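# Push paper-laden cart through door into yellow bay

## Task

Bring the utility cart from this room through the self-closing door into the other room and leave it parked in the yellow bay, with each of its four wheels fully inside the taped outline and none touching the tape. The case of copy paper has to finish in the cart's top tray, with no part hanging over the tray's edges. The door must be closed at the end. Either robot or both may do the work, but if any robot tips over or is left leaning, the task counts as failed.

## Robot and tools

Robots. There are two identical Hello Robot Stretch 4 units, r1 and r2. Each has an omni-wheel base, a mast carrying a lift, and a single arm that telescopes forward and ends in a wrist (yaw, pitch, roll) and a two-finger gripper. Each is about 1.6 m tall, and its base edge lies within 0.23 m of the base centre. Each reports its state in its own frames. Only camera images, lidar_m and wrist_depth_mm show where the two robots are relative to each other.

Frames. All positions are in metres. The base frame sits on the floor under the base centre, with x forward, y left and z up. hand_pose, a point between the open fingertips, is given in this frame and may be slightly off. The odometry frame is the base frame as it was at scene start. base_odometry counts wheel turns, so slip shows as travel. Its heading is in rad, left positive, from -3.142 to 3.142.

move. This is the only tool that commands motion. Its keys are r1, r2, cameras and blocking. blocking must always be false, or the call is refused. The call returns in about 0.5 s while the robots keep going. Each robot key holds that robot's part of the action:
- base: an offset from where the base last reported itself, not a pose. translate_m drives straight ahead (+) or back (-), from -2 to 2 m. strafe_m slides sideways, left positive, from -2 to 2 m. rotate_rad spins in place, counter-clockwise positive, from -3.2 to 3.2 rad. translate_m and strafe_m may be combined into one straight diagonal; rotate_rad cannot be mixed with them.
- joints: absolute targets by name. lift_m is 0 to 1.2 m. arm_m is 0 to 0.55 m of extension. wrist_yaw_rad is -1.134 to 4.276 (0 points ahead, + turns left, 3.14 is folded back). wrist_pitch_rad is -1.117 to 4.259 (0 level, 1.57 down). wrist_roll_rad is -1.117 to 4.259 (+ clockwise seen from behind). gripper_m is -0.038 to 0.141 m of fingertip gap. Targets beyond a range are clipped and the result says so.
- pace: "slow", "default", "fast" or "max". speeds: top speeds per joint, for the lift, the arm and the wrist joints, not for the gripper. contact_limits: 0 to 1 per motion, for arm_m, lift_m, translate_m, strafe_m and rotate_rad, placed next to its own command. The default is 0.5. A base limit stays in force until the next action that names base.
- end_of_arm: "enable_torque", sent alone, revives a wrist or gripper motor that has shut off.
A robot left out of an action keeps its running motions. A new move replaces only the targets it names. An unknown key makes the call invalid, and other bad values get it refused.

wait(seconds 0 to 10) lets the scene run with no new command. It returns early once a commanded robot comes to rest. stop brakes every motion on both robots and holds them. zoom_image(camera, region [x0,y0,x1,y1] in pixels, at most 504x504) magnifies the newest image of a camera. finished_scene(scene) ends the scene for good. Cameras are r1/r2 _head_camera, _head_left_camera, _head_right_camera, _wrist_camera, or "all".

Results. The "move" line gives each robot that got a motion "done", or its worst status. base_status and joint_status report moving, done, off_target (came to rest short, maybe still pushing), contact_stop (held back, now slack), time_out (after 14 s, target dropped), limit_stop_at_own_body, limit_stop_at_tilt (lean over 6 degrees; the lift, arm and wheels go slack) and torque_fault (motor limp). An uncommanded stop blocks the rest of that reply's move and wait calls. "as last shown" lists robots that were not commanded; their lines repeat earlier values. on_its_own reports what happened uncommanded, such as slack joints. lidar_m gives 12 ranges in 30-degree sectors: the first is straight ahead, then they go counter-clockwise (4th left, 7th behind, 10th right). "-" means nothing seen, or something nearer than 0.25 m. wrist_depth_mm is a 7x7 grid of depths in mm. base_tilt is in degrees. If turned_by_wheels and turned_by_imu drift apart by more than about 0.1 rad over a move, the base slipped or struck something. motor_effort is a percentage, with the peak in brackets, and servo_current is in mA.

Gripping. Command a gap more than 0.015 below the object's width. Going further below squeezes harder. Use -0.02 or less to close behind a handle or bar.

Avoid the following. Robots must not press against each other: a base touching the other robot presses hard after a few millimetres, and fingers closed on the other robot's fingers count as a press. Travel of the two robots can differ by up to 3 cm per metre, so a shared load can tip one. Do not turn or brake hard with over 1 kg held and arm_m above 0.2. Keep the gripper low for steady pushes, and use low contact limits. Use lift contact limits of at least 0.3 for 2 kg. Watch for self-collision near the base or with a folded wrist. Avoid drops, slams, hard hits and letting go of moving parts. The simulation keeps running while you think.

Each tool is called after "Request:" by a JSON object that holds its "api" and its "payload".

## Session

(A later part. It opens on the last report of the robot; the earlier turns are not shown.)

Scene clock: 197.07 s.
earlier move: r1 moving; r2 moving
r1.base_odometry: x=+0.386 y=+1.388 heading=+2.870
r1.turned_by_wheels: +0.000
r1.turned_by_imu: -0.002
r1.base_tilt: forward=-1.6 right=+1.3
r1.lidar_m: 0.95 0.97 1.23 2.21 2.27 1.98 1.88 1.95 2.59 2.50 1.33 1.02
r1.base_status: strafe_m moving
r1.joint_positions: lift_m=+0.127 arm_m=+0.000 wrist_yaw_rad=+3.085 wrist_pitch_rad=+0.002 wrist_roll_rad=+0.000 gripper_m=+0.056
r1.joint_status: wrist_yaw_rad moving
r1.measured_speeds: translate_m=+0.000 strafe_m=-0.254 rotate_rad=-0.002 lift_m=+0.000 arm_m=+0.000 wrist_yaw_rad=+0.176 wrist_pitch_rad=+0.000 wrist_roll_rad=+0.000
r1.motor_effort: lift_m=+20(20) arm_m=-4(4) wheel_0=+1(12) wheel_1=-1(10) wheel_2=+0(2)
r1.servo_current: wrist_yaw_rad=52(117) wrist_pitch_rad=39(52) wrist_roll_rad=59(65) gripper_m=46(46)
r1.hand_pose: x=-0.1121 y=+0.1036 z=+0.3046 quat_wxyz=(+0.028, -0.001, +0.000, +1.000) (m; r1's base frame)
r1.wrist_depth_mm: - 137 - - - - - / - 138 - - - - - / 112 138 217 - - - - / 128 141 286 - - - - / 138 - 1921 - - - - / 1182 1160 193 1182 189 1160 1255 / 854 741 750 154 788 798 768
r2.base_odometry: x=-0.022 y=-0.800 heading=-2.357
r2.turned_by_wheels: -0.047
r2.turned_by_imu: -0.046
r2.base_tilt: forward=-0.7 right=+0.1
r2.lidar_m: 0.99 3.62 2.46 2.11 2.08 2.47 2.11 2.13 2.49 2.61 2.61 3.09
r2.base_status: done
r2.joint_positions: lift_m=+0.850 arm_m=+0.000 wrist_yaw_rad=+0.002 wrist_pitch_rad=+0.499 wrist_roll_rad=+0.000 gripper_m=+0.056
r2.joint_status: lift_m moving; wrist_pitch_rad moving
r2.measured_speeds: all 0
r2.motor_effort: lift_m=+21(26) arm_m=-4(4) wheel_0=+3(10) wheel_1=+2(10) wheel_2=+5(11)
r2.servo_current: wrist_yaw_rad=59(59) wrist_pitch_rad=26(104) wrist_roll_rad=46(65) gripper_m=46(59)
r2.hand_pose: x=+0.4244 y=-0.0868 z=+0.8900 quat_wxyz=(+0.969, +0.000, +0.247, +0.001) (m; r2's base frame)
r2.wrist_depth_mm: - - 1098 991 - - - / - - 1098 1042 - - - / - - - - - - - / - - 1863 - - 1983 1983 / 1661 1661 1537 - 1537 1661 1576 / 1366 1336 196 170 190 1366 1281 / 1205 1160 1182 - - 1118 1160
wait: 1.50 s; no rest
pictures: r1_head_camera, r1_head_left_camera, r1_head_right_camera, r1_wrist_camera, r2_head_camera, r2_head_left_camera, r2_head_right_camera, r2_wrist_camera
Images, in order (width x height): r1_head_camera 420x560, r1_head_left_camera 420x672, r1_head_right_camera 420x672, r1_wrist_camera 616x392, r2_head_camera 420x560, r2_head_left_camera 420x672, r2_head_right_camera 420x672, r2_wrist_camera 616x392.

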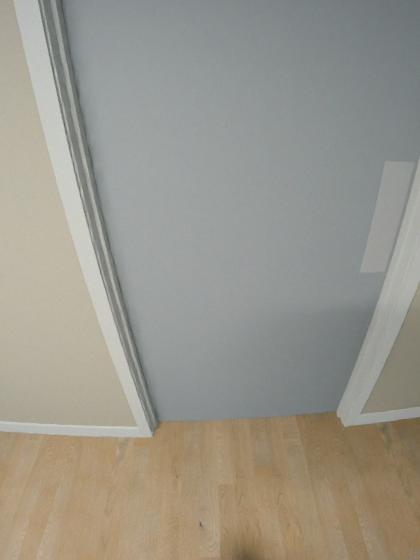

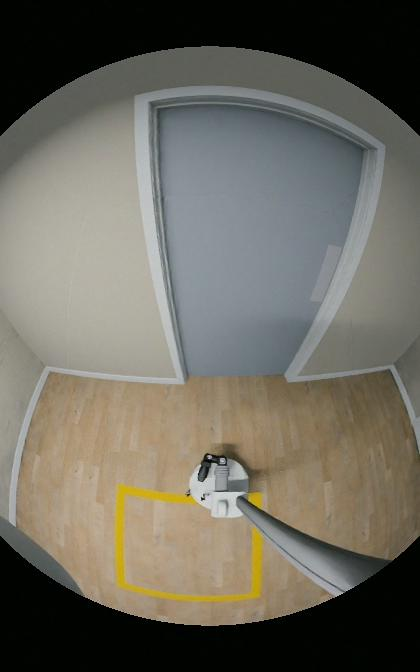

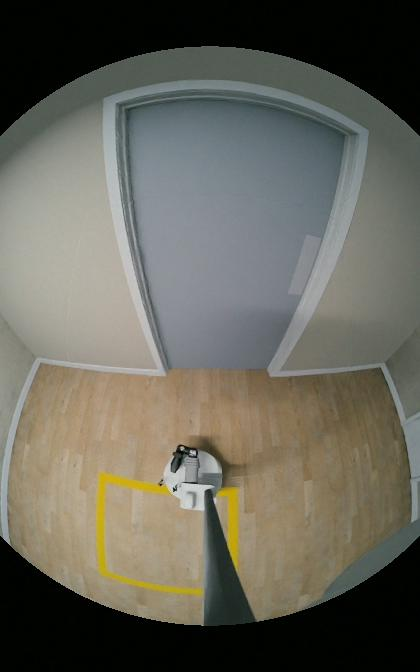

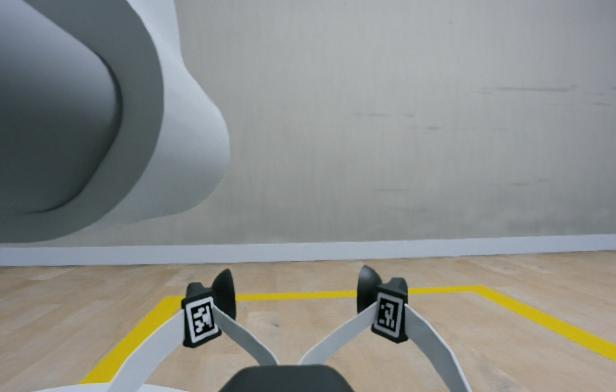

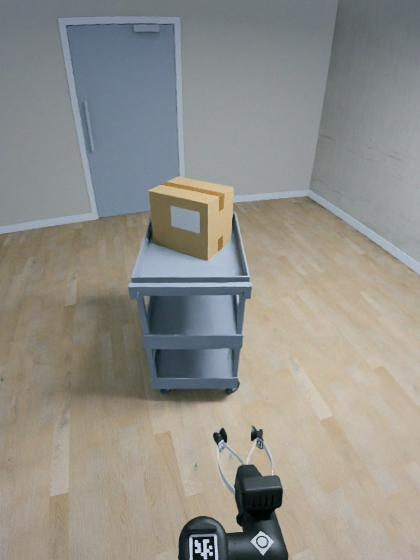

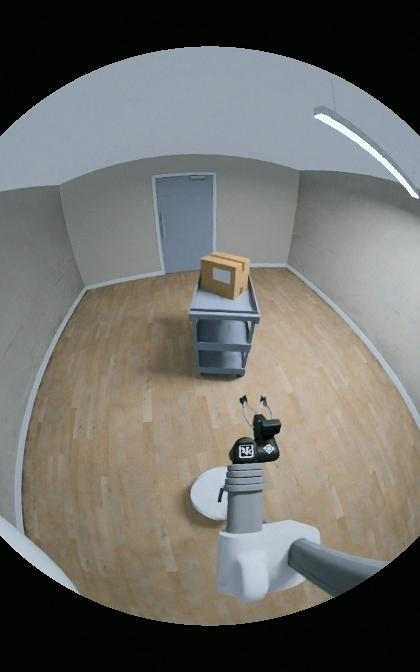

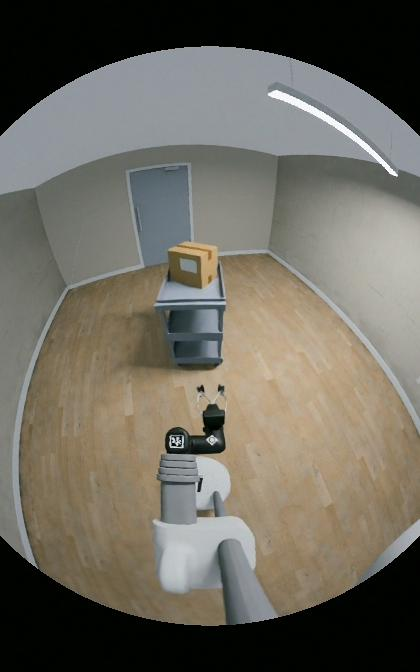

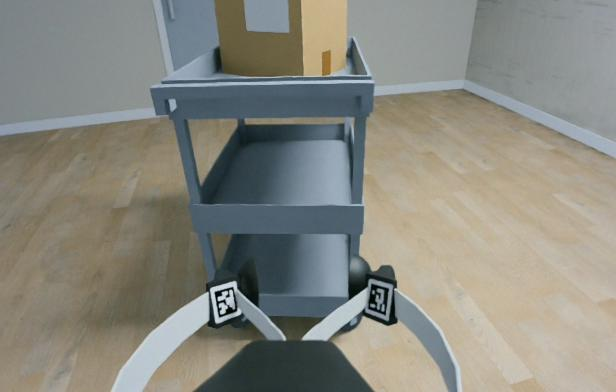

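Request:
{"api": "move", "payload": {"blocking": false, "r1": {"base":{"translate_m":1.1}, "contact_limits":{"translate_m":0.5}}, "r2": {"base":{"strafe_m":0.08},"joints":{"lift_m":0.72,"wrist_pitch_rad":0.0,"wrist_roll_rad":1.57,"gripper_m":0.11}}, "cameras": []}}

Request:
{"api": "wait", "payload": {"seconds": 2, "cameras": []}}

Request:
{"api": "wait", "payload": {"seconds": 3}}

Scene clock: 219.57 s.
earlier move: r1 done; r2 done
move: r1 moving; r2 moving
r1.base_odometry: x=+0.385 y=+1.502 heading=+2.870
r1.turned_by_wheels: +0.000
r1.turned_by_imu: -0.001
r1.base_tilt: forward=-1.6 right=+1.3
r1.lidar_m: 0.94 0.98 1.21 2.30 2.38 2.03 1.91 1.99 2.52 2.40 1.28 0.98
r1.base_status: translate_m moving
r1.joint_positions: lift_m=+0.127 arm_m=+0.000 wrist_yaw_rad=+3.087 wrist_pitch_rad=+0.002 wrist_roll_rad=+0.000 gripper_m=+0.056
r1.joint_status: all done
r1.measured_speeds: translate_m=+0.120 strafe_m=-0.002 rotate_rad=-0.001 lift_m=+0.000 arm_m=+0.000 wrist_yaw_rad=+0.000 wrist_pitch_rad=+0.000 wrist_roll_rad=+0.000
r1.motor_effort: lift_m=+20(20) arm_m=-4(4) wheel_0=+8(8) wheel_1=+6(6) wheel_2=-9(9)
r1.servo_current: wrist_yaw_rad=52(52) wrist_pitch_rad=46(52) wrist_roll_rad=39(52) gripper_m=39(46)
r1.contact_limits: translate_m 0.5
r1.hand_pose: x=-0.1123 y=+0.1030 z=+0.3046 quat_wxyz=(+0.027, -0.001, +0.000, +1.000) (m; r1's base frame)
r1.wrist_depth_mm: - 137 - - - - - / - 137 - - - - - / 111 138 213 - - - - / 127 139 - - - - - / 138 1618 - - - - - / 1182 1182 193 1182 187 1160 1138 / 842 750 759 798 788 778 798
r2.base_odometry: x=+0.003 y=-0.825 heading=-2.357
r2.turned_by_wheels: +0.000
r2.turned_by_imu: +0.001
r2.base_tilt: forward=-0.7 right=+0.1
r2.lidar_m: 0.99 3.65 2.42 2.09 2.06 2.45 2.10 2.13 2.49 2.65 2.63 3.13
r2.base_status: strafe_m moving
r2.joint_positions: lift_m=+0.812 arm_m=+0.000 wrist_yaw_rad=+0.002 wrist_pitch_rad=+0.036 wrist_roll_rad=+0.589 gripper_m=+0.075
r2.joint_status: lift_m moving; wrist_pitch_rad moving; wrist_roll_rad moving; gripper_m moving
r2.measured_speeds: translate_m=+0.002 strafe_m=+0.141 rotate_rad=-0.009 lift_m=-0.146 arm_m=+0.000 wrist_yaw_rad=+0.000 wrist_pitch_rad=-0.706 wrist_roll_rad=+1.820
r2.motor_effort: lift_m=+13(21) arm_m=-4(4) wheel_0=-8(12) wheel_1=+10(14) wheel_2=+0(3)
r2.servo_current: wrist_yaw_rad=46(52) wrist_pitch_rad=59(169) wrist_roll_rad=78(117) gripper_m=104(104)
r2.hand_pose: x=+0.4593 y=-0.0867 z=+0.9802 quat_wxyz=(+0.957, +0.290, +0.018, -0.004) (m; r2's base frame)
r2.wrist_depth_mm: - - - - - - - / - - - - - - - / - - - - - - - / - - - 1098 - - - / - - - 1078 831 - 1808 / - - 190 842 187 1708 1464 / - - - - - 1281 1229
pictures: none
No camera images: "cameras" was empty.

Scene clock: 220.67 s.
earlier move: r1 moving; r2 done
r1.base_odometry: x=+0.126 y=+1.574 heading=+2.870
r1.turned_by_wheels: +0.000
r1.turned_by_imu: +0.000
r1.base_tilt: forward=-1.6 right=+1.3
r1.lidar_m: 0.67 0.70 0.85 2.10 2.41 2.28 2.18 2.26 2.52 2.40 0.91 0.74
r1.base_status: translate_m moving
r1.joint_positions: lift_m=+0.127 arm_m=+0.000 wrist_yaw_rad=+3.087 wrist_pitch_rad=+0.002 wrist_roll_rad=+0.000 gripper_m=+0.056
r1.joint_status: all done
r1.measured_speeds: translate_m=+0.300 strafe_m=-0.002 rotate_rad=+0.001 lift_m=+0.000 arm_m=+0.000 wrist_yaw_rad=+0.000 wrist_pitch_rad=+0.000 wrist_roll_rad=+0.000
r1.motor_effort: lift_m=+20(20) arm_m=-4(4) wheel_0=+4(10) wheel_1=+4(9) wheel_2=-5(10)
r1.servo_current: wrist_yaw_rad=46(78) wrist_pitch_rad=39(52) wrist_roll_rad=39(59) gripper_m=39(46)
r1.contact_limits: translate_m 0.5
r1.hand_pose: x=-0.1123 y=+0.1030 z=+0.3046 quat_wxyz=(+0.027, -0.001, +0.000, +1.000) (m; r1's base frame)
r1.wrist_depth_mm: - 137 - - - - - / - 137 - - - - - / 111 138 214 - - - - / 128 139 - - - - - / 1756 - - - - - - / 1205 1182 193 1205 187 1138 1160 / 854 750 759 809 778 768 831
r2.base_odometry: x=+0.034 y=-0.856 heading=-2.357
r2.turned_by_wheels: +0.000
r2.turned_by_imu: +0.000
r2.base_tilt: forward=-0.7 right=+0.0
r2.lidar_m: 0.99 3.64 2.38 2.06 2.01 2.44 2.11 2.14 2.50 2.70 2.69 1.03
r2.base_status: done
r2.joint_positions: lift_m=+0.720 arm_m=+0.000 wrist_yaw_rad=+0.002 wrist_pitch_rad=+0.008 wrist_roll_rad=+1.568 gripper_m=+0.110
r2.joint_status: all done
r2.measured_speeds: all 0
r2.motor_effort: lift_m=+14(21) arm_m=-4(4) wheel_0=-2(12) wheel_1=+2(14) wheel_2=+0(3)
r2.servo_current: wrist_yaw_rad=39(59) wrist_pitch_rad=52(169) wrist_roll_rad=52(117) gripper_m=39(111)
r2.hand_pose: x=+0.4595 y=-0.0867 z=+0.8962 quat_wxyz=(+0.708, +0.706, +0.004, -0.002) (m; r2's base frame)
r2.wrist_depth_mm: - - - - - 1708 1205 / - - - - - 1756 1229 / - - - 1205 - 820 - / - - - 1042 - 809 - / - - - 1138 - 820 - / - - 195 - 191 1464 1229 / - - - - - 1756 1229
wait: 1.10 of 2 s (r2 has come to rest)
pictures: none
No camera images: "cameras" was empty.

Scene clock: 223.67 s.
earlier move: r1 contact_stop
r1.base_odometry: x=-0.419 y=+1.712 heading=+2.861
r1.turned_by_wheels: -0.009
r1.turned_by_imu: +0.029
r1.base_tilt: forward=-1.6 right=+1.2
r1.lidar_m: - 0.25 0.25 0.45 2.42 2.82 2.72 2.87 2.52 0.53 0.32 0.25
r1.base_status: translate_m contact_stop
r1.joint_positions: lift_m=+0.127 arm_m=+0.000 wrist_yaw_rad=+3.089 wrist_pitch_rad=+0.002 wrist_roll_rad=+0.000 gripper_m=+0.056
r1.joint_status: all done
r1.measured_speeds: translate_m=-0.024 strafe_m=+0.000 rotate_rad=-0.069 lift_m=+0.000 arm_m=+0.000 wrist_yaw_rad=+0.000 wrist_pitch_rad=+0.000 wrist_roll_rad=+0.000
r1.on_its_own: the wheels are slack since a contact_stop
r1.motor_effort: lift_m=+18(20) arm_m=-3(4) wheel_0=+1(20) wheel_1=+0(30) wheel_2=+0(29)
r1.servo_current: wrist_yaw_rad=59(78) wrist_pitch_rad=39(52) wrist_roll_rad=46(72) gripper_m=39(46)
r1.contact_limits: translate_m 0.5
r1.hand_pose: x=-0.1125 y=+0.1025 z=+0.3047 quat_wxyz=(+0.026, -0.001, +0.000, +1.000) (m; r1's base frame)
r1.wrist_depth_mm: - 137 - - - - - / - 138 - - - - - / 111 138 217 - - - - / 128 141 - - - - - / 1661 - - - - - - / 1205 1182 194 1308 187 1281 1229 / 842 750 750 798 798 778 809
r2.base_odometry: x=+0.034 y=-0.856 heading=-2.357
r2.turned_by_wheels: +0.000
r2.turned_by_imu: +0.000
r2.base_tilt: forward=-0.7 right=+0.1
r2.lidar_m: 0.97 3.51 2.39 2.02 2.02 2.42 2.13 2.14 2.48 2.68 2.70 1.05
r2.base_status: done
r2.joint_positions: lift_m=+0.720 arm_m=+0.000 wrist_yaw_rad=+0.002 wrist_pitch_rad=+0.008 wrist_roll_rad=+1.568 gripper_m=+0.110
r2.joint_status: all done
r2.measured_speeds: all 0
r2.motor_effort: lift_m=+14(21) arm_m=-4(4) wheel_0=-2(12) wheel_1=+3(14) wheel_2=+0(3)
r2.servo_current: wrist_yaw_rad=46(59) wrist_pitch_rad=52(169) wrist_roll_rad=52(117) gripper_m=46(111)
r2.hand_pose: x=+0.4595 y=-0.0867 z=+0.8962 quat_wxyz=(+0.708, +0.706, +0.004, -0.002) (m; r2's base frame)
r2.wrist_depth_mm: - - - - - 1756 1229 / - - - - - 1756 1205 / - - - 1229 - 809 - / - - - 1025 - 820 - / - - - 1138 - 831 - / - - 195 - 191 1464 1229 / - - - - - 1808 1229
wait: 3.00 s; no rest
pictures: r1_head_camera, r1_head_left_camera, r1_head_right_camera, r1_wrist_camera, r2_head_camera, r2_head_left_camera, r2_head_right_camera, r2_wrist_camera
Images, in order (width x height): r1_head_camera 420x560, r1_head_left_camera 420x672, r1_head_right_camera 420x672, r1_wrist_camera 616x392, r2_head_camera 420x560, r2_head_left_camera 420x672, r2_head_right_camera 420x672, r2_wrist_camera 616x392.

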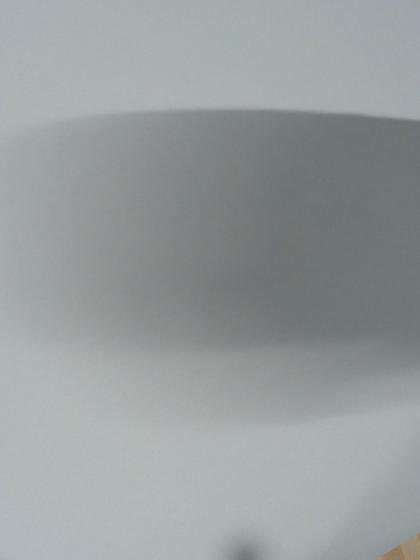

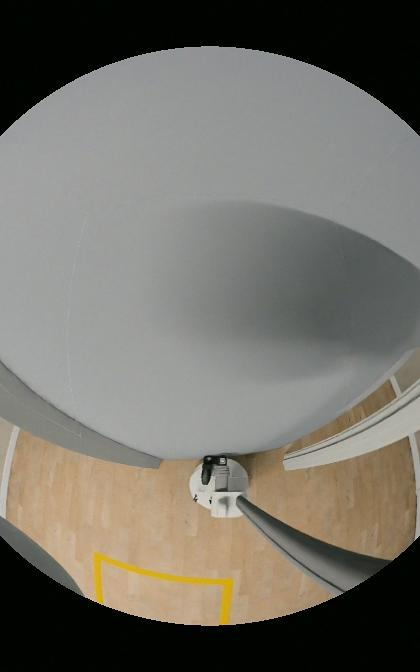

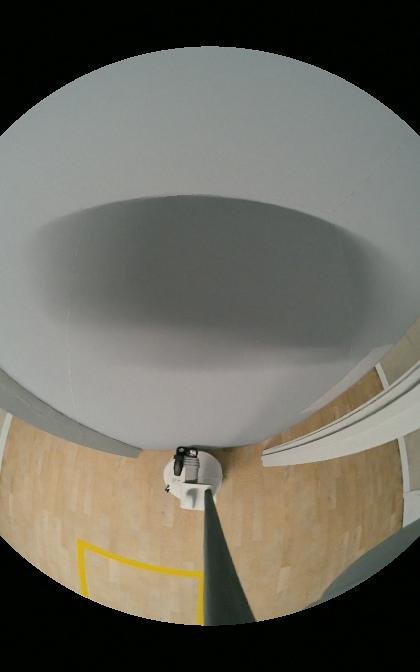

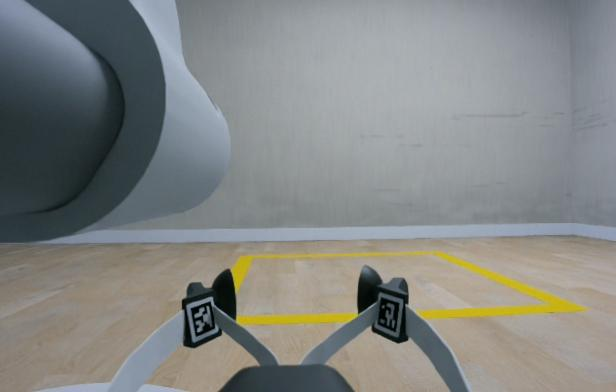

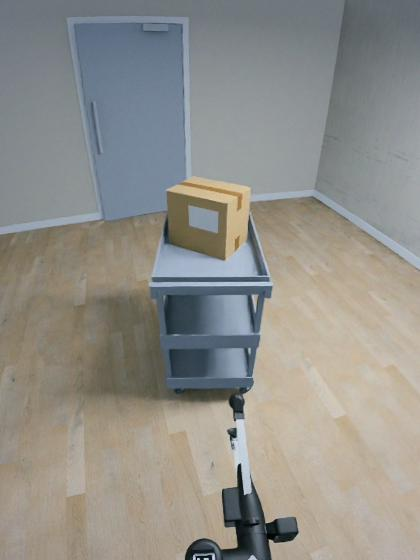

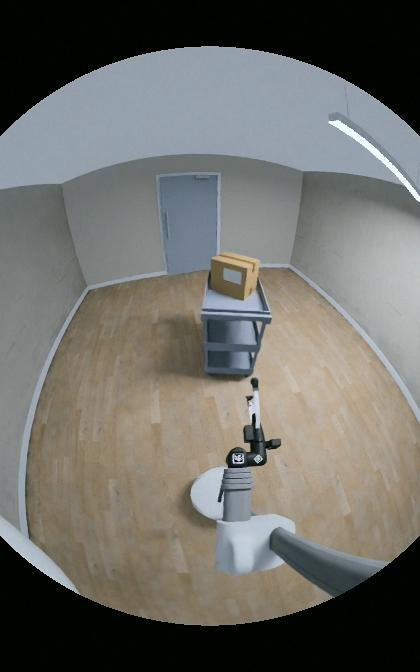

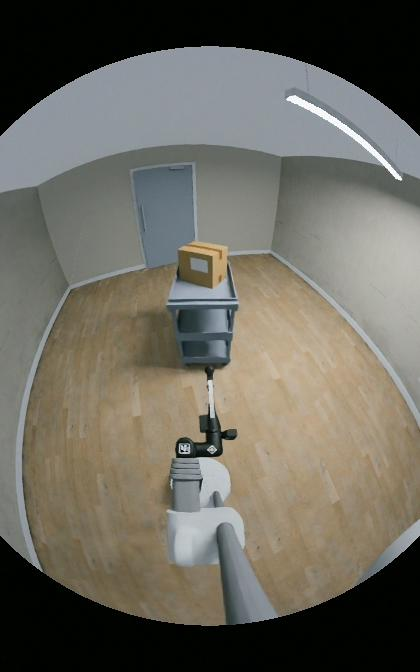

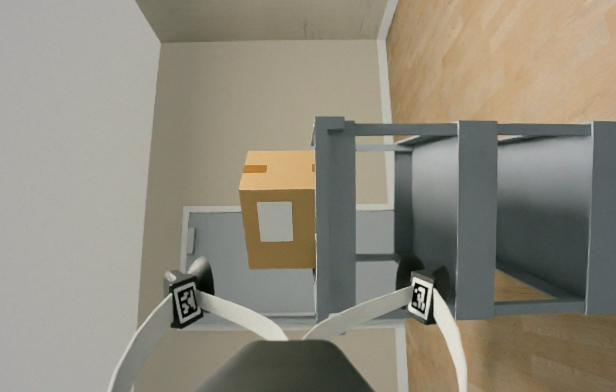

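Request:
{"api": "zoom_image", "payload": {"camera": "r2_wrist_camera", "region": [220, 100, 440, 392]}}

Request:
{"api": "move", "payload": {"blocking": false, "r1": {"base":{"translate_m":-0.04}}, "cameras": []}}

Request:
{"api": "wait", "payload": {"seconds": 1, "cameras": []}}

Request:
{"api": "move", "payload": {"blocking": false, "r1": {"base":{"strafe_m":-0.17}}, "cameras": []}}

Request:
{"api": "wait", "payload": {"seconds": 2, "cameras": ["r1_head_right_camera"]}}

Scaled by 1.726.

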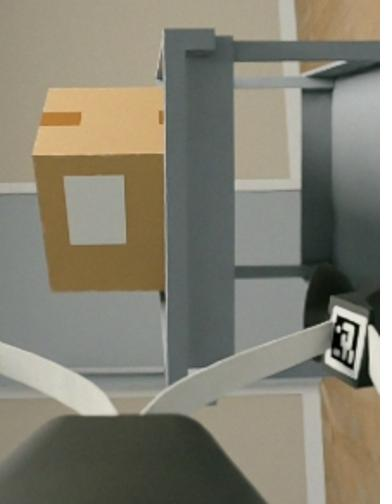

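Scene clock: 257.00 s.
earlier move: r1 contact_stop
move: r1 moving
r1.base_odometry: x=-0.342 y=+1.682 heading=+2.710
r1.turned_by_wheels: -0.151
r1.turned_by_imu: -0.152
r1.base_tilt: forward=-1.6 right=+1.3
r1.lidar_m: 0.25 0.25 0.28 0.47 2.32 2.87 2.65 2.69 2.66 1.66 0.41 0.25
r1.base_status: earlier translate_m contact_stop (by the wheels' count: +0.809 of +1.100); translate_m moving
r1.joint_positions: lift_m=+0.127 arm_m=+0.000 wrist_yaw_rad=+3.091 wrist_pitch_rad=+0.002 wrist_roll_rad=+0.000 gripper_m=+0.056
r1.joint_status: not commanded
r1.measured_speeds: translate_m=-0.081 strafe_m=+0.000 rotate_rad=+0.000 lift_m=+0.000 arm_m=+0.000 wrist_yaw_rad=+0.000 wrist_pitch_rad=+0.000 wrist_roll_rad=+0.000
r1.motor_effort: lift_m=+18(19) arm_m=+4(4) wheel_0=-4(7) wheel_1=-3(7) wheel_2=+0(9)
r1.servo_current: wrist_yaw_rad=46(52) wrist_pitch_rad=46(46) wrist_roll_rad=46(52) gripper_m=39(46)
r1.hand_pose: x=-0.1127 y=+0.1018 z=+0.3047 quat_wxyz=(+0.025, -0.001, +0.000, +1.000) (m; r1's base frame)
r1.wrist_depth_mm: - 137 - - - - - / - 137 - - - - - / 110 138 213 - - - - / 127 139 - - - - - / 1661 - - - - - - / 1205 1182 193 1182 187 1255 1098 / 842 759 759 809 788 778 820
r2: as last shown
r2.turned_by_imu: +0.001
r2.base_tilt: forward=-0.6 right=+0.0
r2.lidar_m: 0.99 3.60 2.39 2.03 2.03 2.43 2.12 2.13 2.51 2.68 2.69 1.04
r2.motor_effort: lift_m=+14(14) arm_m=-4(4) wheel_0=-2(2) wheel_1=+3(3) wheel_2=+0(0)
r2.servo_current: wrist_yaw_rad=52(52) wrist_pitch_rad=52(59) wrist_roll_rad=46(52) gripper_m=52(59)
r2.wrist_depth_mm: - - - - - 1808 1205 / - - - - - 1708 1229 / - - - 1229 - 820 - / - - - 1060 - 820 - / - - - 1138 - 831 - / - - 194 - 191 1499 1229 / - - - - - 1756 1229
pictures: none
No camera images: "cameras" was empty.

Scene clock: 257.60 s.
earlier move: r1 done
r1.base_odometry: x=-0.332 y=+1.678 heading=+2.710
r1.turned_by_wheels: +0.000
r1.turned_by_imu: +0.000
r1.base_tilt: forward=-1.6 right=+1.2
r1.lidar_m: 0.25 0.25 0.28 0.46 2.33 2.88 2.64 2.68 2.68 2.14 0.41 0.27
r1.base_status: done
r1.joint_positions: lift_m=+0.127 arm_m=+0.000 wrist_yaw_rad=+3.091 wrist_pitch_rad=+0.002 wrist_roll_rad=+0.000 gripper_m=+0.056
r1.joint_status: not commanded
r1.measured_speeds: all 0
r1.motor_effort: lift_m=+18(19) arm_m=+4(4) wheel_0=-2(7) wheel_1=-1(7) wheel_2=+0(9)
r1.servo_current: wrist_yaw_rad=59(65) wrist_pitch_rad=39(46) wrist_roll_rad=46(65) gripper_m=46(52)
r1.hand_pose: x=-0.1127 y=+0.1018 z=+0.3047 quat_wxyz=(+0.025, -0.001, +0.000, +1.000) (m; r1's base frame)
r1.wrist_depth_mm: - 137 - - - - - / - 137 - - - - - / 110 138 211 - - - - / 124 139 - - - - - / 1661 - - - - - - / 1160 1205 193 1182 187 1281 1138 / 842 750 750 798 798 778 820
r2.base_odometry: x=+0.034 y=-0.856 heading=-2.357
r2.turned_by_wheels: +0.000
r2.turned_by_imu: +0.000
r2.base_tilt: forward=-0.7 right=+0.1
r2.lidar_m: 0.97 3.63 2.36 1.99 2.02 2.43 2.14 2.14 2.50 2.70 2.69 1.05
r2.base_status: not commanded
r2.joint_positions: lift_m=+0.720 arm_m=+0.000 wrist_yaw_rad=+0.002 wrist_pitch_rad=+0.008 wrist_roll_rad=+1.568 gripper_m=+0.110
r2.joint_status: not commanded
r2.measured_speeds: all 0
r2.motor_effort: lift_m=+14(14) arm_m=-4(4) wheel_0=-1(2) wheel_1=+2(3) wheel_2=+0(0)
r2.servo_current: wrist_yaw_rad=65(65) wrist_pitch_rad=46(59) wrist_roll_rad=52(59) gripper_m=59(59)
r2.hand_pose: x=+0.4595 y=-0.0867 z=+0.8962 quat_wxyz=(+0.708, +0.706, +0.004, -0.002) (m; r2's base frame)
r2.wrist_depth_mm: - - - - - 1756 1229 / - - - - - 1756 1255 / - - - 1229 - 820 - / - - - 1042 - 820 - / - - - 1138 - 831 - / - - 195 - 191 1464 1255 / - - - - - 1756 1229
wait: 0.60 of 1 s (r1 has come to rest)
pictures: none
No camera images: "cameras" was empty.

Scene clock: 258.10 s.
move: r1 moving
r1.base_odometry: x=-0.317 y=+1.710 heading=+2.710
r1.turned_by_wheels: +0.000
r1.turned_by_imu: +0.000
r1.base_tilt: forward=-1.6 right=+1.3
r1.lidar_m: 0.25 0.25 0.29 0.51 2.36 2.89 2.63 2.67 2.62 1.81 0.45 0.25
r1.base_status: strafe_m moving
r1.joint_positions: lift_m=+0.127 arm_m=+0.000 wrist_yaw_rad=+3.091 wrist_pitch_rad=+0.002 wrist_roll_rad=+0.000 gripper_m=+0.056
r1.joint_status: not commanded
r1.measured_speeds: translate_m=-0.001 strafe_m=-0.140 rotate_rad=+0.003 lift_m=+0.000 arm_m=+0.000 wrist_yaw_rad=+0.000 wrist_pitch_rad=+0.000 wrist_roll_rad=+0.000
r1.motor_effort: lift_m=+18(19) arm_m=+4(4) wheel_0=+12(12) wheel_1=-11(11) wheel_2=+1(1)
r1.servo_current: wrist_yaw_rad=46(59) wrist_pitch_rad=39(46) wrist_roll_rad=59(65) gripper_m=39(46)
r1.hand_pose: x=-0.1127 y=+0.1018 z=+0.3047 quat_wxyz=(+0.025, -0.001, +0.000, +1.000) (m; r1's base frame)
r1.wrist_depth_mm: - 137 - - - - - / - 137 - - - - - / 111 138 213 - - - - / 128 139 - - - - - / 1618 - - - - - - / 1160 1182 193 1205 188 1255 1138 / 831 750 741 798 798 778 809
r2: as last shown
r2.base_tilt: forward=-0.6 right=+0.1
r2.lidar_m: 0.97 3.60 2.40 2.04 2.05 2.44 2.12 2.13 2.49 2.69 2.69 1.02
r2.motor_effort: lift_m=+14(14) arm_m=-4(4) wheel_0=-2(2) wheel_1=+2(3) wheel_2=+0(1)
r2.servo_current: wrist_yaw_rad=33(65) wrist_pitch_rad=52(59) wrist_roll_rad=52(59) gripper_m=46(59)
r2.wrist_depth_mm: - - - - - 1756 1205 / - - - - - 1756 1229 / - - - 1205 - 820 - / - - - 1060 - 831 - / - - - 1118 - 831 - / - - 195 - 191 1464 1229 / - - - - - 1808 1255
pictures: none
No camera images: "cameras" was empty.

Scene clock: 259.43 s.
earlier move: r1 done
r1.base_odometry: x=-0.261 y=+1.832 heading=+2.710
r1.turned_by_wheels: +0.000
r1.turned_by_imu: -0.001
r1.base_tilt: forward=-1.6 right=+1.3
r1.lidar_m: 0.25 0.26 0.33 0.64 2.50 2.88 2.61 2.65 2.45 2.06 0.41 0.29
r1.base_status: done
r1.joint_positions: lift_m=+0.127 arm_m=+0.000 wrist_yaw_rad=+3.091 wrist_pitch_rad=+0.002 wrist_roll_rad=+0.000 gripper_m=+0.056
r1.joint_status: not commanded
r1.measured_speeds: all 0
r1.motor_effort: lift_m=+18(19) arm_m=+3(4) wheel_0=+1(12) wheel_1=+1(11) wheel_2=+0(2)
r1.servo_current: wrist_yaw_rad=39(72) wrist_pitch_rad=46(46) wrist_roll_rad=39(65) gripper_m=39(46)
r1.hand_pose: x=-0.1127 y=+0.1018 z=+0.3047 quat_wxyz=(+0.025, -0.001, +0.000, +1.000) (m; r1's base frame)
r1.wrist_depth_mm: - 136 - - - - - / - 138 - - - - - / 110 137 211 - - - - / 125 138 - - - - - / 1661 - - - - - - / 1160 1182 191 1205 188 1308 1138 / 854 750 759 809 788 759 820
r2.base_odometry: x=+0.034 y=-0.856 heading=-2.357
r2.turned_by_wheels: +0.000
r2.turned_by_imu: +0.000
r2.base_tilt: forward=-0.7 right=+0.1
r2.lidar_m: 0.99 3.62 2.38 2.02 2.02 2.42 2.13 2.15 2.50 2.69 2.69 1.05
r2.base_status: not commanded
r2.joint_positions: lift_m=+0.720 arm_m=+0.000 wrist_yaw_rad=+0.002 wrist_pitch_rad=+0.008 wrist_roll_rad=+1.568 gripper_m=+0.110
r2.joint_status: not commanded
r2.measured_speeds: all 0
r2.motor_effort: lift_m=+14(14) arm_m=-4(4) wheel_0=-2(2) wheel_1=+2(3) wheel_2=+0(1)
r2.servo_current: wrist_yaw_rad=46(65) wrist_pitch_rad=52(59) wrist_roll_rad=65(65) gripper_m=52(59)
r2.hand_pose: x=+0.4595 y=-0.0867 z=+0.8962 quat_wxyz=(+0.708, +0.706, +0.004, -0.002) (m; r2's base frame)
r2.wrist_depth_mm: - - - - - 1708 1229 / - - - - - 1808 1229 / - - - 1229 - 809 - / - - - 1060 - 820 - / - - - 1160 - 820 - / - - 195 - 191 1499 1229 / - - - - - 1808 1229
wait: 1.33 of 2 s (r1 has come to rest)
pictures: r1_head_right_camera
Images, in order (width x height): r1_head_right_camera 420x672.

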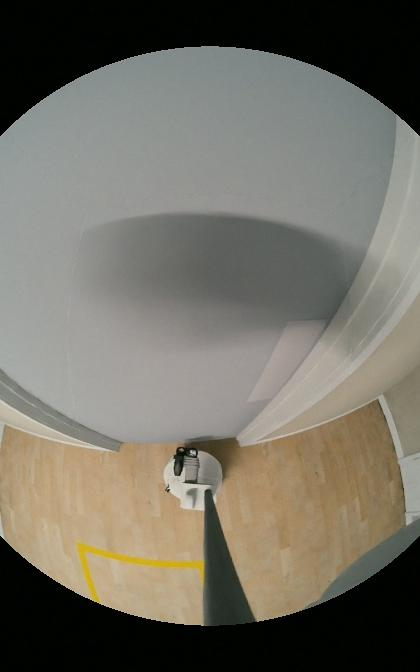

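Request:
{"api": "move", "payload": {"blocking": false, "r1": {"base":{"rotate_rad":0.16}}, "r2": {"base":{"translate_m":0.40},"joints":{"lift_m":0.673}}, "cameras": []}}

Request:
{"api": "wait", "payload": {"seconds": 0.8, "cameras": []}}

Request:
{"api": "move", "payload": {"blocking": false, "r1": {"base":{"translate_m":0.7},"contact_limits":{"translate_m":0.8},"pace":"slow"}, "cameras": []}}

Request:
{"api": "wait", "payload": {"seconds": 3.5, "cameras": ["r2_wrist_camera","r1_head_left_camera","r2_head_camera"]}}

Scene clock: 273.67 s.
move: r1 moving; r2 moving
r1.base_odometry: x=-0.261 y=+1.832 heading=+2.866
r1.turned_by_wheels: +0.156
r1.turned_by_imu: +0.156
r1.base_tilt: forward=-1.6 right=+1.2
r1.lidar_m: 0.25 0.26 0.39 0.67 2.60 2.71 2.61 2.69 2.32 0.85 0.40 0.25
r1.base_status: rotate_rad moving
r1.joint_positions: lift_m=+0.127 arm_m=+0.000 wrist_yaw_rad=+3.091 wrist_pitch_rad=+0.002 wrist_roll_rad=+0.000 gripper_m=+0.056
r1.joint_status: not commanded
r1.measured_speeds: translate_m=+0.000 strafe_m=+0.001 rotate_rad=+0.159 lift_m=+0.000 arm_m=+0.000 wrist_yaw_rad=+0.000 wrist_pitch_rad=+0.000 wrist_roll_rad=+0.000
r1.motor_effort: lift_m=+18(19) arm_m=+3(4) wheel_0=-4(8) wheel_1=-3(7) wheel_2=-1(7)
r1.servo_current: wrist_yaw_rad=72(72) wrist_pitch_rad=46(46) wrist_roll_rad=52(65) gripper_m=46(46)
r1.hand_pose: x=-0.1127 y=+0.1018 z=+0.3047 quat_wxyz=(+0.025, -0.001, +0.000, +1.000) (m; r1's base frame)
r1.wrist_depth_mm: - 137 - - - - - / - 137 - - - - - / 110 137 211 - - - - / 125 138 - - - - - / 1708 - - - - - - / 1182 1229 193 1205 188 1281 1160 / 842 750 750 820 788 778 831
r2.base_odometry: x=+0.012 y=-0.878 heading=-2.357
r2.turned_by_wheels: +0.000
r2.turned_by_imu: +0.001
r2.base_tilt: forward=-0.7 right=+0.1
r2.lidar_m: 0.94 3.61 2.41 2.03 2.04 2.45 2.15 2.15 2.54 2.68 2.69 0.98
r2.base_status: translate_m moving
r2.joint_positions: lift_m=+0.686 arm_m=+0.000 wrist_yaw_rad=+0.002 wrist_pitch_rad=+0.008 wrist_roll_rad=+1.568 gripper_m=+0.110
r2.joint_status: lift_m moving
r2.measured_speeds: translate_m=+0.122 strafe_m=-0.002 rotate_rad=-0.002 lift_m=-0.091 arm_m=+0.000 wrist_yaw_rad=+0.000 wrist_pitch_rad=+0.000 wrist_roll_rad=+0.000
r2.motor_effort: lift_m=+14(16) arm_m=-4(4) wheel_0=+7(10) wheel_1=+7(9) wheel_2=-13(13)
r2.servo_current: wrist_yaw_rad=39(52) wrist_pitch_rad=59(59) wrist_roll_rad=52(65) gripper_m=46(59)
r2.hand_pose: x=+0.4595 y=-0.0867 z=+0.8617 quat_wxyz=(+0.708, +0.706, +0.004, -0.002) (m; r2's base frame)
r2.wrist_depth_mm: - - - - - 1661 1160 / - - - - - 1756 1182 / - - - - - 788 - / - - - 1025 - 788 - / - - - 1098 - 798 - / - - 195 798 193 1430 1118 / - - - - - 1708 1182
pictures: none
No camera images: "cameras" was empty.

Scene clock: 274.03 s.
earlier move: r1 done; r2 moving
r1.base_odometry: x=-0.261 y=+1.832 heading=+2.870
r1.turned_by_wheels: +0.004
r1.turned_by_imu: +0.004
r1.base_tilt: forward=-1.6 right=+1.2
r1.lidar_m: 0.25 0.25 0.39 0.76 2.57 2.71 2.62 2.72 2.35 0.80 0.39 0.27
r1.base_status: done
r1.joint_positions: lift_m=+0.127 arm_m=+0.000 wrist_yaw_rad=+3.091 wrist_pitch_rad=+0.002 wrist_roll_rad=+0.000 gripper_m=+0.056
r1.joint_status: not commanded
r1.measured_speeds: all 0
r1.motor_effort: lift_m=+18(19) arm_m=+4(4) wheel_0=-1(8) wheel_1=-1(7) wheel_2=+0(7)
r1.servo_current: wrist_yaw_rad=59(72) wrist_pitch_rad=39(46) wrist_roll_rad=65(72) gripper_m=46(52)
r1.hand_pose: x=-0.1127 y=+0.1018 z=+0.3047 quat_wxyz=(+0.025, -0.001, +0.000, +1.000) (m; r1's base frame)
r1.wrist_depth_mm: - 137 - - - - - / - 137 - - - - - / 110 138 212 - - - - / 125 138 - - - - - / 1661 - - - - - - / 1182 1182 193 1205 188 1255 1138 / 854 759 750 809 788 778 820
r2.base_odometry: x=-0.033 y=-0.923 heading=-2.357
r2.turned_by_wheels: +0.000
r2.turned_by_imu: +0.000
r2.base_tilt: forward=-0.7 right=+0.1
r2.lidar_m: 0.90 3.54 2.39 2.07 2.03 2.45 2.23 2.23 2.58 2.67 2.66 0.94
r2.base_status: translate_m moving
r2.joint_positions: lift_m=+0.673 arm_m=+0.000 wrist_yaw_rad=+0.002 wrist_pitch_rad=+0.008 wrist_roll_rad=+1.568 gripper_m=+0.110
r2.joint_status: lift_m moving
r2.measured_speeds: translate_m=+0.215 strafe_m=+0.000 rotate_rad=+0.005 lift_m=+0.000 arm_m=+0.000 wrist_yaw_rad=+0.000 wrist_pitch_rad=+0.000 wrist_roll_rad=+0.000
r2.motor_effort: lift_m=+14(16) arm_m=-4(4) wheel_0=+8(10) wheel_1=+7(9) wheel_2=-13(14)
r2.servo_current: wrist_yaw_rad=52(65) wrist_pitch_rad=52(59) wrist_roll_rad=39(65) gripper_m=52(59)
r2.hand_pose: x=+0.4595 y=-0.0867 z=+0.8492 quat_wxyz=(+0.708, +0.706, +0.004, -0.002) (m; r2's base frame)
r2.wrist_depth_mm: - - - - - 1661 1138 / - - - - - 1708 1160 / - - - 1078 - 732 - / - - 1025 732 - 732 - / - - 1098 732 - 741 - / - - 194 741 189 741 - / - - - - - 1661 1182
wait: 0.37 of 0.8 s (r1 has come to rest)
pictures: none
No camera images: "cameras" was empty.

Scene clock: 274.53 s.
earlier move: r2 moving
move: r1 moving
r1.base_odometry: x=-0.273 y=+1.835 heading=+2.870
r1.turned_by_wheels: +0.000
r1.turned_by_imu: +0.000
r1.base_tilt: forward=-1.6 right=+1.3
r1.lidar_m: 0.25 0.26 0.34 0.66 2.58 2.74 2.62 2.74 2.34 0.73 0.37 0.25
r1.base_status: translate_m moving
r1.joint_positions: lift_m=+0.127 arm_m=+0.000 wrist_yaw_rad=+3.091 wrist_pitch_rad=+0.002 wrist_roll_rad=+0.000 gripper_m=+0.056
r1.joint_status: not commanded
r1.measured_speeds: translate_m=+0.048 strafe_m=+0.000 rotate_rad=+0.000 lift_m=+0.000 arm_m=+0.000 wrist_yaw_rad=+0.000 wrist_pitch_rad=+0.000 wrist_roll_rad=+0.000
r1.motor_effort: lift_m=+18(19) arm_m=+4(4) wheel_0=+4(4) wheel_1=+6(6) wheel_2=-6(8)
r1.servo_current: wrist_yaw_rad=65(65) wrist_pitch_rad=39(46) wrist_roll_rad=26(65) gripper_m=46(46)
r1.contact_limits: translate_m 0.8
r1.hand_pose: x=-0.1127 y=+0.1018 z=+0.3047 quat_wxyz=(+0.025, -0.001, +0.000, +1.000) (m; r1's base frame)
r1.wrist_depth_mm: - 137 - - - - - / - 137 - - - - - / 110 138 212 - - - - / 125 139 - - - - - / 1708 - - - - - - / 1182 1182 194 1182 187 1281 1138 / 842 741 759 798 809 778 831
r2.base_odometry: x=-0.129 y=-1.019 heading=-2.357
r2.turned_by_wheels: +0.000
r2.turned_by_imu: +0.000
r2.base_tilt: forward=-0.7 right=+0.1
r2.lidar_m: 0.74 3.39 2.46 2.11 2.08 2.46 2.34 2.37 2.77 2.63 2.65 0.78
r2.base_status: translate_m moving
r2.joint_positions: lift_m=+0.673 arm_m=+0.000 wrist_yaw_rad=+0.002 wrist_pitch_rad=+0.008 wrist_roll_rad=+1.568 gripper_m=+0.110
r2.joint_status: all done
r2.measured_speeds: translate_m=+0.296 strafe_m=+0.000 rotate_rad=+0.004 lift_m=+0.000 arm_m=+0.000 wrist_yaw_rad=+0.000 wrist_pitch_rad=+0.000 wrist_roll_rad=+0.000
r2.motor_effort: lift_m=+14(14) arm_m=-4(4) wheel_0=+3(10) wheel_1=+8(9) wheel_2=-8(13)
r2.servo_current: wrist_yaw_rad=46(52) wrist_pitch_rad=52(59) wrist_roll_rad=39(59) gripper_m=46(52)
r2.hand_pose: x=+0.4595 y=-0.0867 z=+0.8492 quat_wxyz=(+0.708, +0.706, +0.004, -0.002) (m; r2's base frame)
r2.wrist_depth_mm: - - - - - 1661 1160 / - - - - - 1576 1182 / - - - 597 - 603 - / - - 842 603 - 603 - / - - 904 609 - 603 - / - - 198 603 193 609 - / - - - - - 615 1160
pictures: none
No camera images: "cameras" was empty.

Scene clock: 276.00 s.
earlier move: r1 moving; r2 done
r1.base_odometry: x=-0.402 y=+1.871 heading=+2.871
r1.turned_by_wheels: +0.001
r1.turned_by_imu: +0.005
r1.base_tilt: forward=-1.6 right=+1.3
r1.lidar_m: - 0.25 0.26 0.55 2.57 2.86 2.75 2.89 2.36 0.38 0.34 0.25
r1.base_status: translate_m moving
r1.joint_positions: lift_m=+0.127 arm_m=+0.000 wrist_yaw_rad=+3.091 wrist_pitch_rad=+0.002 wrist_roll_rad=+0.000 gripper_m=+0.056
r1.joint_status: not commanded
r1.measured_speeds: translate_m=+0.101 strafe_m=+0.000 rotate_rad=-0.002 lift_m=+0.000 arm_m=+0.000 wrist_yaw_rad=+0.000 wrist_pitch_rad=+0.000 wrist_roll_rad=+0.000
r1.motor_effort: lift_m=+18(19) arm_m=-4(4) wheel_0=+18(26) wheel_1=+12(14) wheel_2=-18(20)
r1.servo_current: wrist_yaw_rad=59(65) wrist_pitch_rad=46(52) wrist_roll_rad=59(65) gripper_m=39(52)
r1.contact_limits: translate_m 0.8
r1.hand_pose: x=-0.1127 y=+0.1018 z=+0.3047 quat_wxyz=(+0.025, -0.001, +0.000, +1.000) (m; r1's base frame)
r1.wrist_depth_mm: - 137 - - - - - / - 138 - - - - - / 111 138 210 - - - - / 128 141 - - - - - / 1708 - - - - - - / 1160 1182 193 1308 187 1281 1042 / 842 759 759 809 798 768 809
r2.base_odometry: x=-0.249 y=-1.139 heading=-2.357
r2.turned_by_wheels: +0.000
r2.turned_by_imu: +0.000
r2.base_tilt: forward=-0.7 right=+0.1
r2.lidar_m: 0.59 0.66 2.50 2.15 2.14 2.54 2.51 2.51 2.93 2.58 2.60 0.59
r2.base_status: done
r2.joint_positions: lift_m=+0.673 arm_m=+0.000 wrist_yaw_rad=+0.002 wrist_pitch_rad=+0.008 wrist_roll_rad=+1.568 gripper_m=+0.110
r2.joint_status: all done
r2.measured_speeds: all 0
r2.motor_effort: lift_m=+14(15) arm_m=-4(4) wheel_0=+3(10) wheel_1=+4(9) wheel_2=-4(13)
r2.servo_current: wrist_yaw_rad=39(59) wrist_pitch_rad=46(59) wrist_roll_rad=52(59) gripper_m=52(59)
r2.hand_pose: x=+0.4595 y=-0.0867 z=+0.8492 quat_wxyz=(+0.708, +0.706, +0.004, -0.002) (m; r2's base frame)
r2.wrist_depth_mm: - - - - - 1661 1138 / - - - 415 418 591 418 / - - - 418 - - 424 / - - 661 418 - - 424 / - - 699 427 - - 430 / - - 198 430 190 - 436 / - - - - - 1808 436
wait: 1.47 of 3.5 s (r2 has come to rest)
pictures: r1_head_left_camera, r2_head_camera, r2_wrist_camera
Images, in order (width x height): r1_head_left_camera 420x672, r2_head_camera 420x560, r2_wrist_camera 616x392.

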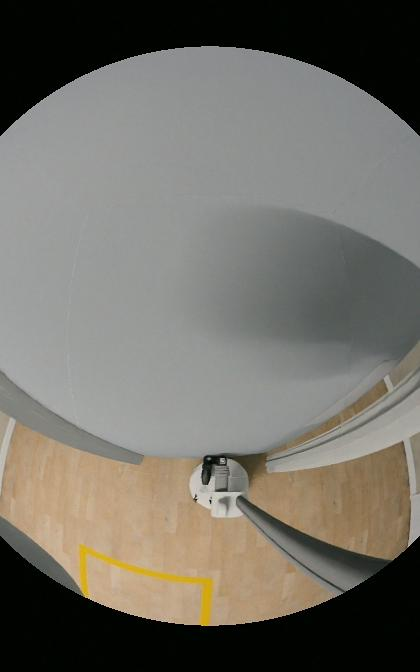

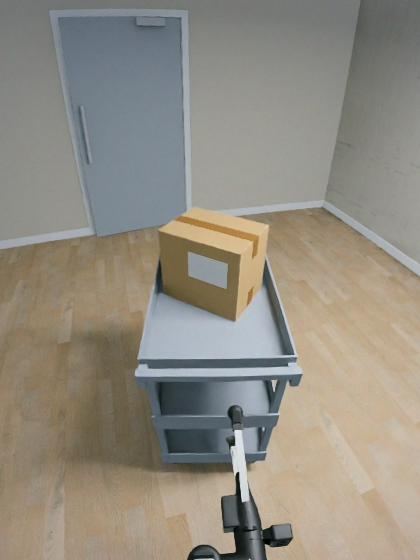

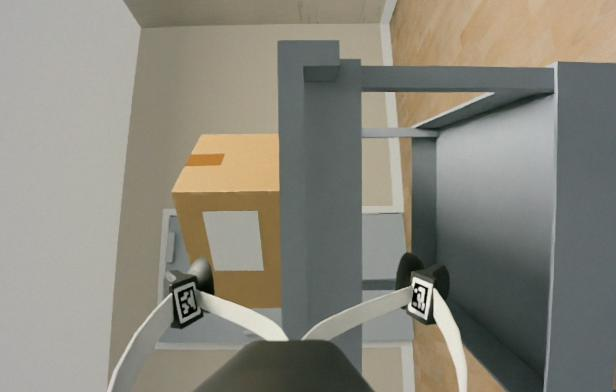

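Request:
{"api": "move", "payload": {"blocking": false, "r2": {"base":{"translate_m":0.15},"joints":{"lift_m":0.71}}, "cameras": []}}

Request:
{"api": "wait", "payload": {"seconds": 1.6, "cameras": ["r2_wrist_camera","r1_head_left_camera","r2_head_camera"]}}

Scene clock: 303.43 s.
earlier move: r1 done
move: r2 moving
r1.base_odometry: x=-0.935 y=+2.019 heading=+2.871
r1.turned_by_wheels: +0.000
r1.turned_by_imu: +0.000
r1.base_tilt: forward=-1.6 right=+1.3
r1.lidar_m: 0.26 0.25 - 0.25 0.38 3.42 3.36 0.56 0.53 1.48 2.33 3.18
r1.base_status: done
r1.joint_positions: lift_m=+0.127 arm_m=+0.000 wrist_yaw_rad=+3.093 wrist_pitch_rad=+0.002 wrist_roll_rad=+0.000 gripper_m=+0.056
r1.joint_status: not commanded
r1.measured_speeds: all 0
r1.motor_effort: lift_m=+19(19) arm_m=+5(5) wheel_0=+6(6) wheel_1=+11(11) wheel_2=-8(8)
r1.servo_current: wrist_yaw_rad=52(65) wrist_pitch_rad=39(52) wrist_roll_rad=52(59) gripper_m=46(46)
r1.contact_limits: translate_m 0.8
r1.hand_pose: x=-0.1130 y=+0.1014 z=+0.3047 quat_wxyz=(+0.024, -0.001, +0.000, +1.000) (m; r1's base frame)
r1.wrist_depth_mm: - 137 - - - - - / - 137 - - - - - / 109 138 201 - - - - / 124 138 - - - - - / 1661 - - - - - - / 1160 1182 194 1182 187 1160 1118 / 854 750 741 809 788 778 831
r2.base_odometry: x=-0.271 y=-1.161 heading=-2.357
r2.turned_by_wheels: +0.000
r2.turned_by_imu: +0.002
r2.base_tilt: forward=-0.7 right=+0.0
r2.lidar_m: 0.56 0.58 2.49 2.16 2.14 2.57 2.56 2.56 2.96 2.58 2.60 0.58
r2.base_status: translate_m moving
r2.joint_positions: lift_m=+0.704 arm_m=+0.000 wrist_yaw_rad=+0.002 wrist_pitch_rad=+0.008 wrist_roll_rad=+1.568 gripper_m=+0.110
r2.joint_status: lift_m moving
r2.measured_speeds: translate_m=+0.121 strafe_m=+0.000 rotate_rad=+0.005 lift_m=+0.065 arm_m=+0.000 wrist_yaw_rad=+0.000 wrist_pitch_rad=+0.000 wrist_roll_rad=+0.000
r2.motor_effort: lift_m=+23(25) arm_m=-4(4) wheel_0=+7(10) wheel_1=+8(9) wheel_2=-11(13)
r2.servo_current: wrist_yaw_rad=52(65) wrist_pitch_rad=52(59) wrist_roll_rad=39(59) gripper_m=52(52)
r2.hand_pose: x=+0.4595 y=-0.0867 z=+0.8797 quat_wxyz=(+0.708, +0.706, +0.004, -0.002) (m; r2's base frame)
r2.wrist_depth_mm: - - - - - 1708 1182 / - - - 389 394 402 399 / - - - 397 394 - - / - - 640 615 399 - - / - - 676 661 397 - - / - - 197 402 191 - - / - - - - - 1921 -
pictures: none
No camera images: "cameras" was empty.

Scene clock: 304.77 s.
earlier move: r2 done
r1.base_odometry: x=-0.935 y=+2.019 heading=+2.871
r1.turned_by_wheels: +0.000
r1.turned_by_imu: +0.000
r1.base_tilt: forward=-1.6 right=+1.3
r1.lidar_m: 0.25 0.25 - 0.25 0.36 3.41 3.36 0.53 0.53 1.45 2.33 3.22
r1.base_status: done
r1.joint_positions: lift_m=+0.127 arm_m=+0.000 wrist_yaw_rad=+3.093 wrist_pitch_rad=+0.002 wrist_roll_rad=+0.000 gripper_m=+0.056
r1.joint_status: not commanded
r1.measured_speeds: all 0
r1.motor_effort: lift_m=+19(19) arm_m=+5(5) wheel_0=+5(6) wheel_1=+11(11) wheel_2=-8(8)
r1.servo_current: wrist_yaw_rad=52(72) wrist_pitch_rad=39(52) wrist_roll_rad=65(72) gripper_m=46(46)
r1.contact_limits: translate_m 0.8
r1.hand_pose: x=-0.1130 y=+0.1014 z=+0.3047 quat_wxyz=(+0.024, -0.001, +0.000, +1.000) (m; r1's base frame)
r1.wrist_depth_mm: - 137 - - - - - / - 137 - - - - - / 109 137 201 - - - - / 123 138 - - - - - / 1661 - - - - - - / 1205 1182 193 1182 186 1182 1160 / 842 750 741 798 778 788 809
r2.base_odometry: x=-0.355 y=-1.244 heading=-2.357
r2.turned_by_wheels: +0.000
r2.turned_by_imu: +0.000
r2.base_tilt: forward=-0.7 right=+0.0
r2.lidar_m: 0.42 0.48 2.54 2.18 2.19 2.60 2.65 2.66 2.92 2.56 2.57 0.46
r2.base_status: done
r2.joint_positions: lift_m=+0.710 arm_m=+0.000 wrist_yaw_rad=+0.002 wrist_pitch_rad=+0.008 wrist_roll_rad=+1.568 gripper_m=+0.110
r2.joint_status: all done
r2.measured_speeds: all 0
r2.motor_effort: lift_m=+21(25) arm_m=-4(4) wheel_0=+3(11) wheel_1=+3(9) wheel_2=-3(13)
r2.servo_current: wrist_yaw_rad=26(65) wrist_pitch_rad=52(59) wrist_roll_rad=39(59) gripper_m=52(59)
r2.hand_pose: x=+0.4595 y=-0.0867 z=+0.8857 quat_wxyz=(+0.708, +0.706, +0.004, -0.002) (m; r2's base frame)
r2.wrist_depth_mm: - - - - 266 273 276 / - - - - 270 1618 1138 / - - 621 559 272 - - / - - 508 504 273 - - / - - 539 535 276 - - / - - 198 597 191 - - / - - - - 282 1756 -
wait: 1.33 of 1.6 s (r2 has come to rest)
pictures: r1_head_left_camera, r2_head_camera, r2_wrist_camera
Images, in order (width x height): r1_head_left_camera 420x672, r2_head_camera 420x560, r2_wrist_camera 616x392.

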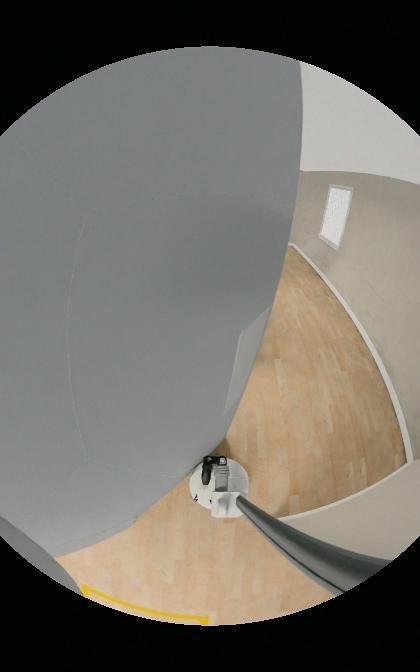

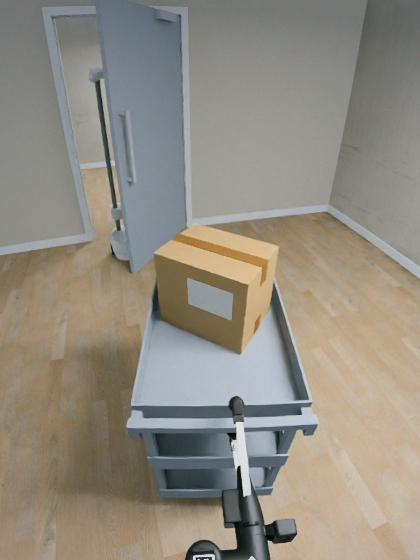

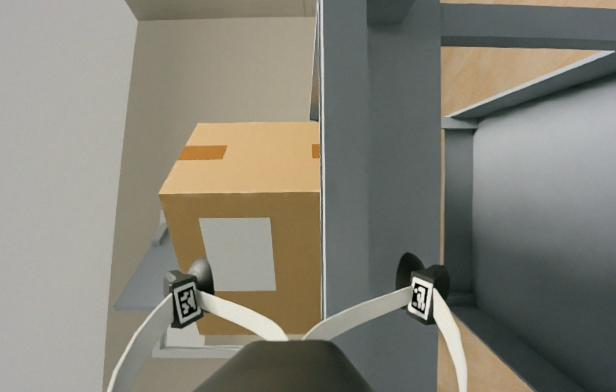

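Request:
{"api": "move", "payload": {"blocking": false, "r1": {"base":{"translate_m":0.40,"strafe_m":0.75},"contact_limits":{"translate_m":0.8,"strafe_m":0.8},"pace":"slow"}, "r2": {"base":{"translate_m":0.10},"joints":{"lift_m":0.675},"pace":"slow","contact_limits":{"translate_m":0.3}}, "cameras": []}}

Request:
{"api": "wait", "payload": {"seconds": 2.5, "cameras": ["r2_wrist_camera","r1_head_left_camera","r2_head_camera"]}}

r1: "contact_limits": translate_m and strafe_m are given together and make one move, which takes one limit: state it under one of them only
Scene clock: 318.83 s.
r1.base_odometry: x=-0.935 y=+2.019 heading=+2.871
r1.turned_by_wheels: +0.000
r1.turned_by_imu: +0.000
r1.base_tilt: forward=-1.6 right=+1.3
r1.lidar_m: 0.26 0.25 - 0.25 0.34 3.41 3.35 0.55 0.50 1.48 2.33 3.21
r1.base_status: done
r1.joint_positions: lift_m=+0.127 arm_m=+0.000 wrist_yaw_rad=+3.093 wrist_pitch_rad=+0.002 wrist_roll_rad=+0.000 gripper_m=+0.056
r1.joint_status: not commanded
r1.measured_speeds: all 0
r1.motor_effort: lift_m=+18(19) arm_m=+5(5) wheel_0=+6(6) wheel_1=+11(11) wheel_2=-8(8)
r1.servo_current: wrist_yaw_rad=52(72) wrist_pitch_rad=46(52) wrist_roll_rad=39(72) gripper_m=39(46)
r1.contact_limits: translate_m 0.8
r1.hand_pose: x=-0.1130 y=+0.1014 z=+0.3047 quat_wxyz=(+0.024, -0.001, +0.000, +1.000) (m; r1's base frame)
r1.wrist_depth_mm: - 136 - - - - - / - 137 - - - - - / 109 138 202 - - - - / 124 138 - - - - - / 1661 - - - - - - / 1205 1182 194 1182 187 1182 1138 / 842 750 759 798 788 778 820
r2.base_odometry: x=-0.355 y=-1.244 heading=-2.357
r2.turned_by_wheels: +0.000
r2.turned_by_imu: +0.000
r2.base_tilt: forward=-0.7 right=+0.1
r2.lidar_m: 0.45 0.47 2.53 2.20 2.21 2.59 2.66 2.67 2.94 2.52 2.56 0.45
r2.base_status: done
r2.joint_positions: lift_m=+0.710 arm_m=+0.000 wrist_yaw_rad=+0.002 wrist_pitch_rad=+0.008 wrist_roll_rad=+1.568 gripper_m=+0.110
r2.joint_status: all done
r2.measured_speeds: all 0
r2.motor_effort: lift_m=+21(25) arm_m=-4(4) wheel_0=+2(11) wheel_1=+3(9) wheel_2=-3(13)
r2.servo_current: wrist_yaw_rad=46(65) wrist_pitch_rad=52(59) wrist_roll_rad=59(59) gripper_m=52(59)
r2.hand_pose: x=+0.4595 y=-0.0867 z=+0.8857 quat_wxyz=(+0.708, +0.706, +0.004, -0.002) (m; r2's base frame)
r2.wrist_depth_mm: - - - - 267 274 276 / - - - - 270 1661 1138 / - - 621 554 272 - - / - - 504 508 273 - - / - - 539 539 273 - - / - - 198 597 191 - - / - - - - 281 1808 -
pictures: none

not run: a call was refused earlier in this reply.


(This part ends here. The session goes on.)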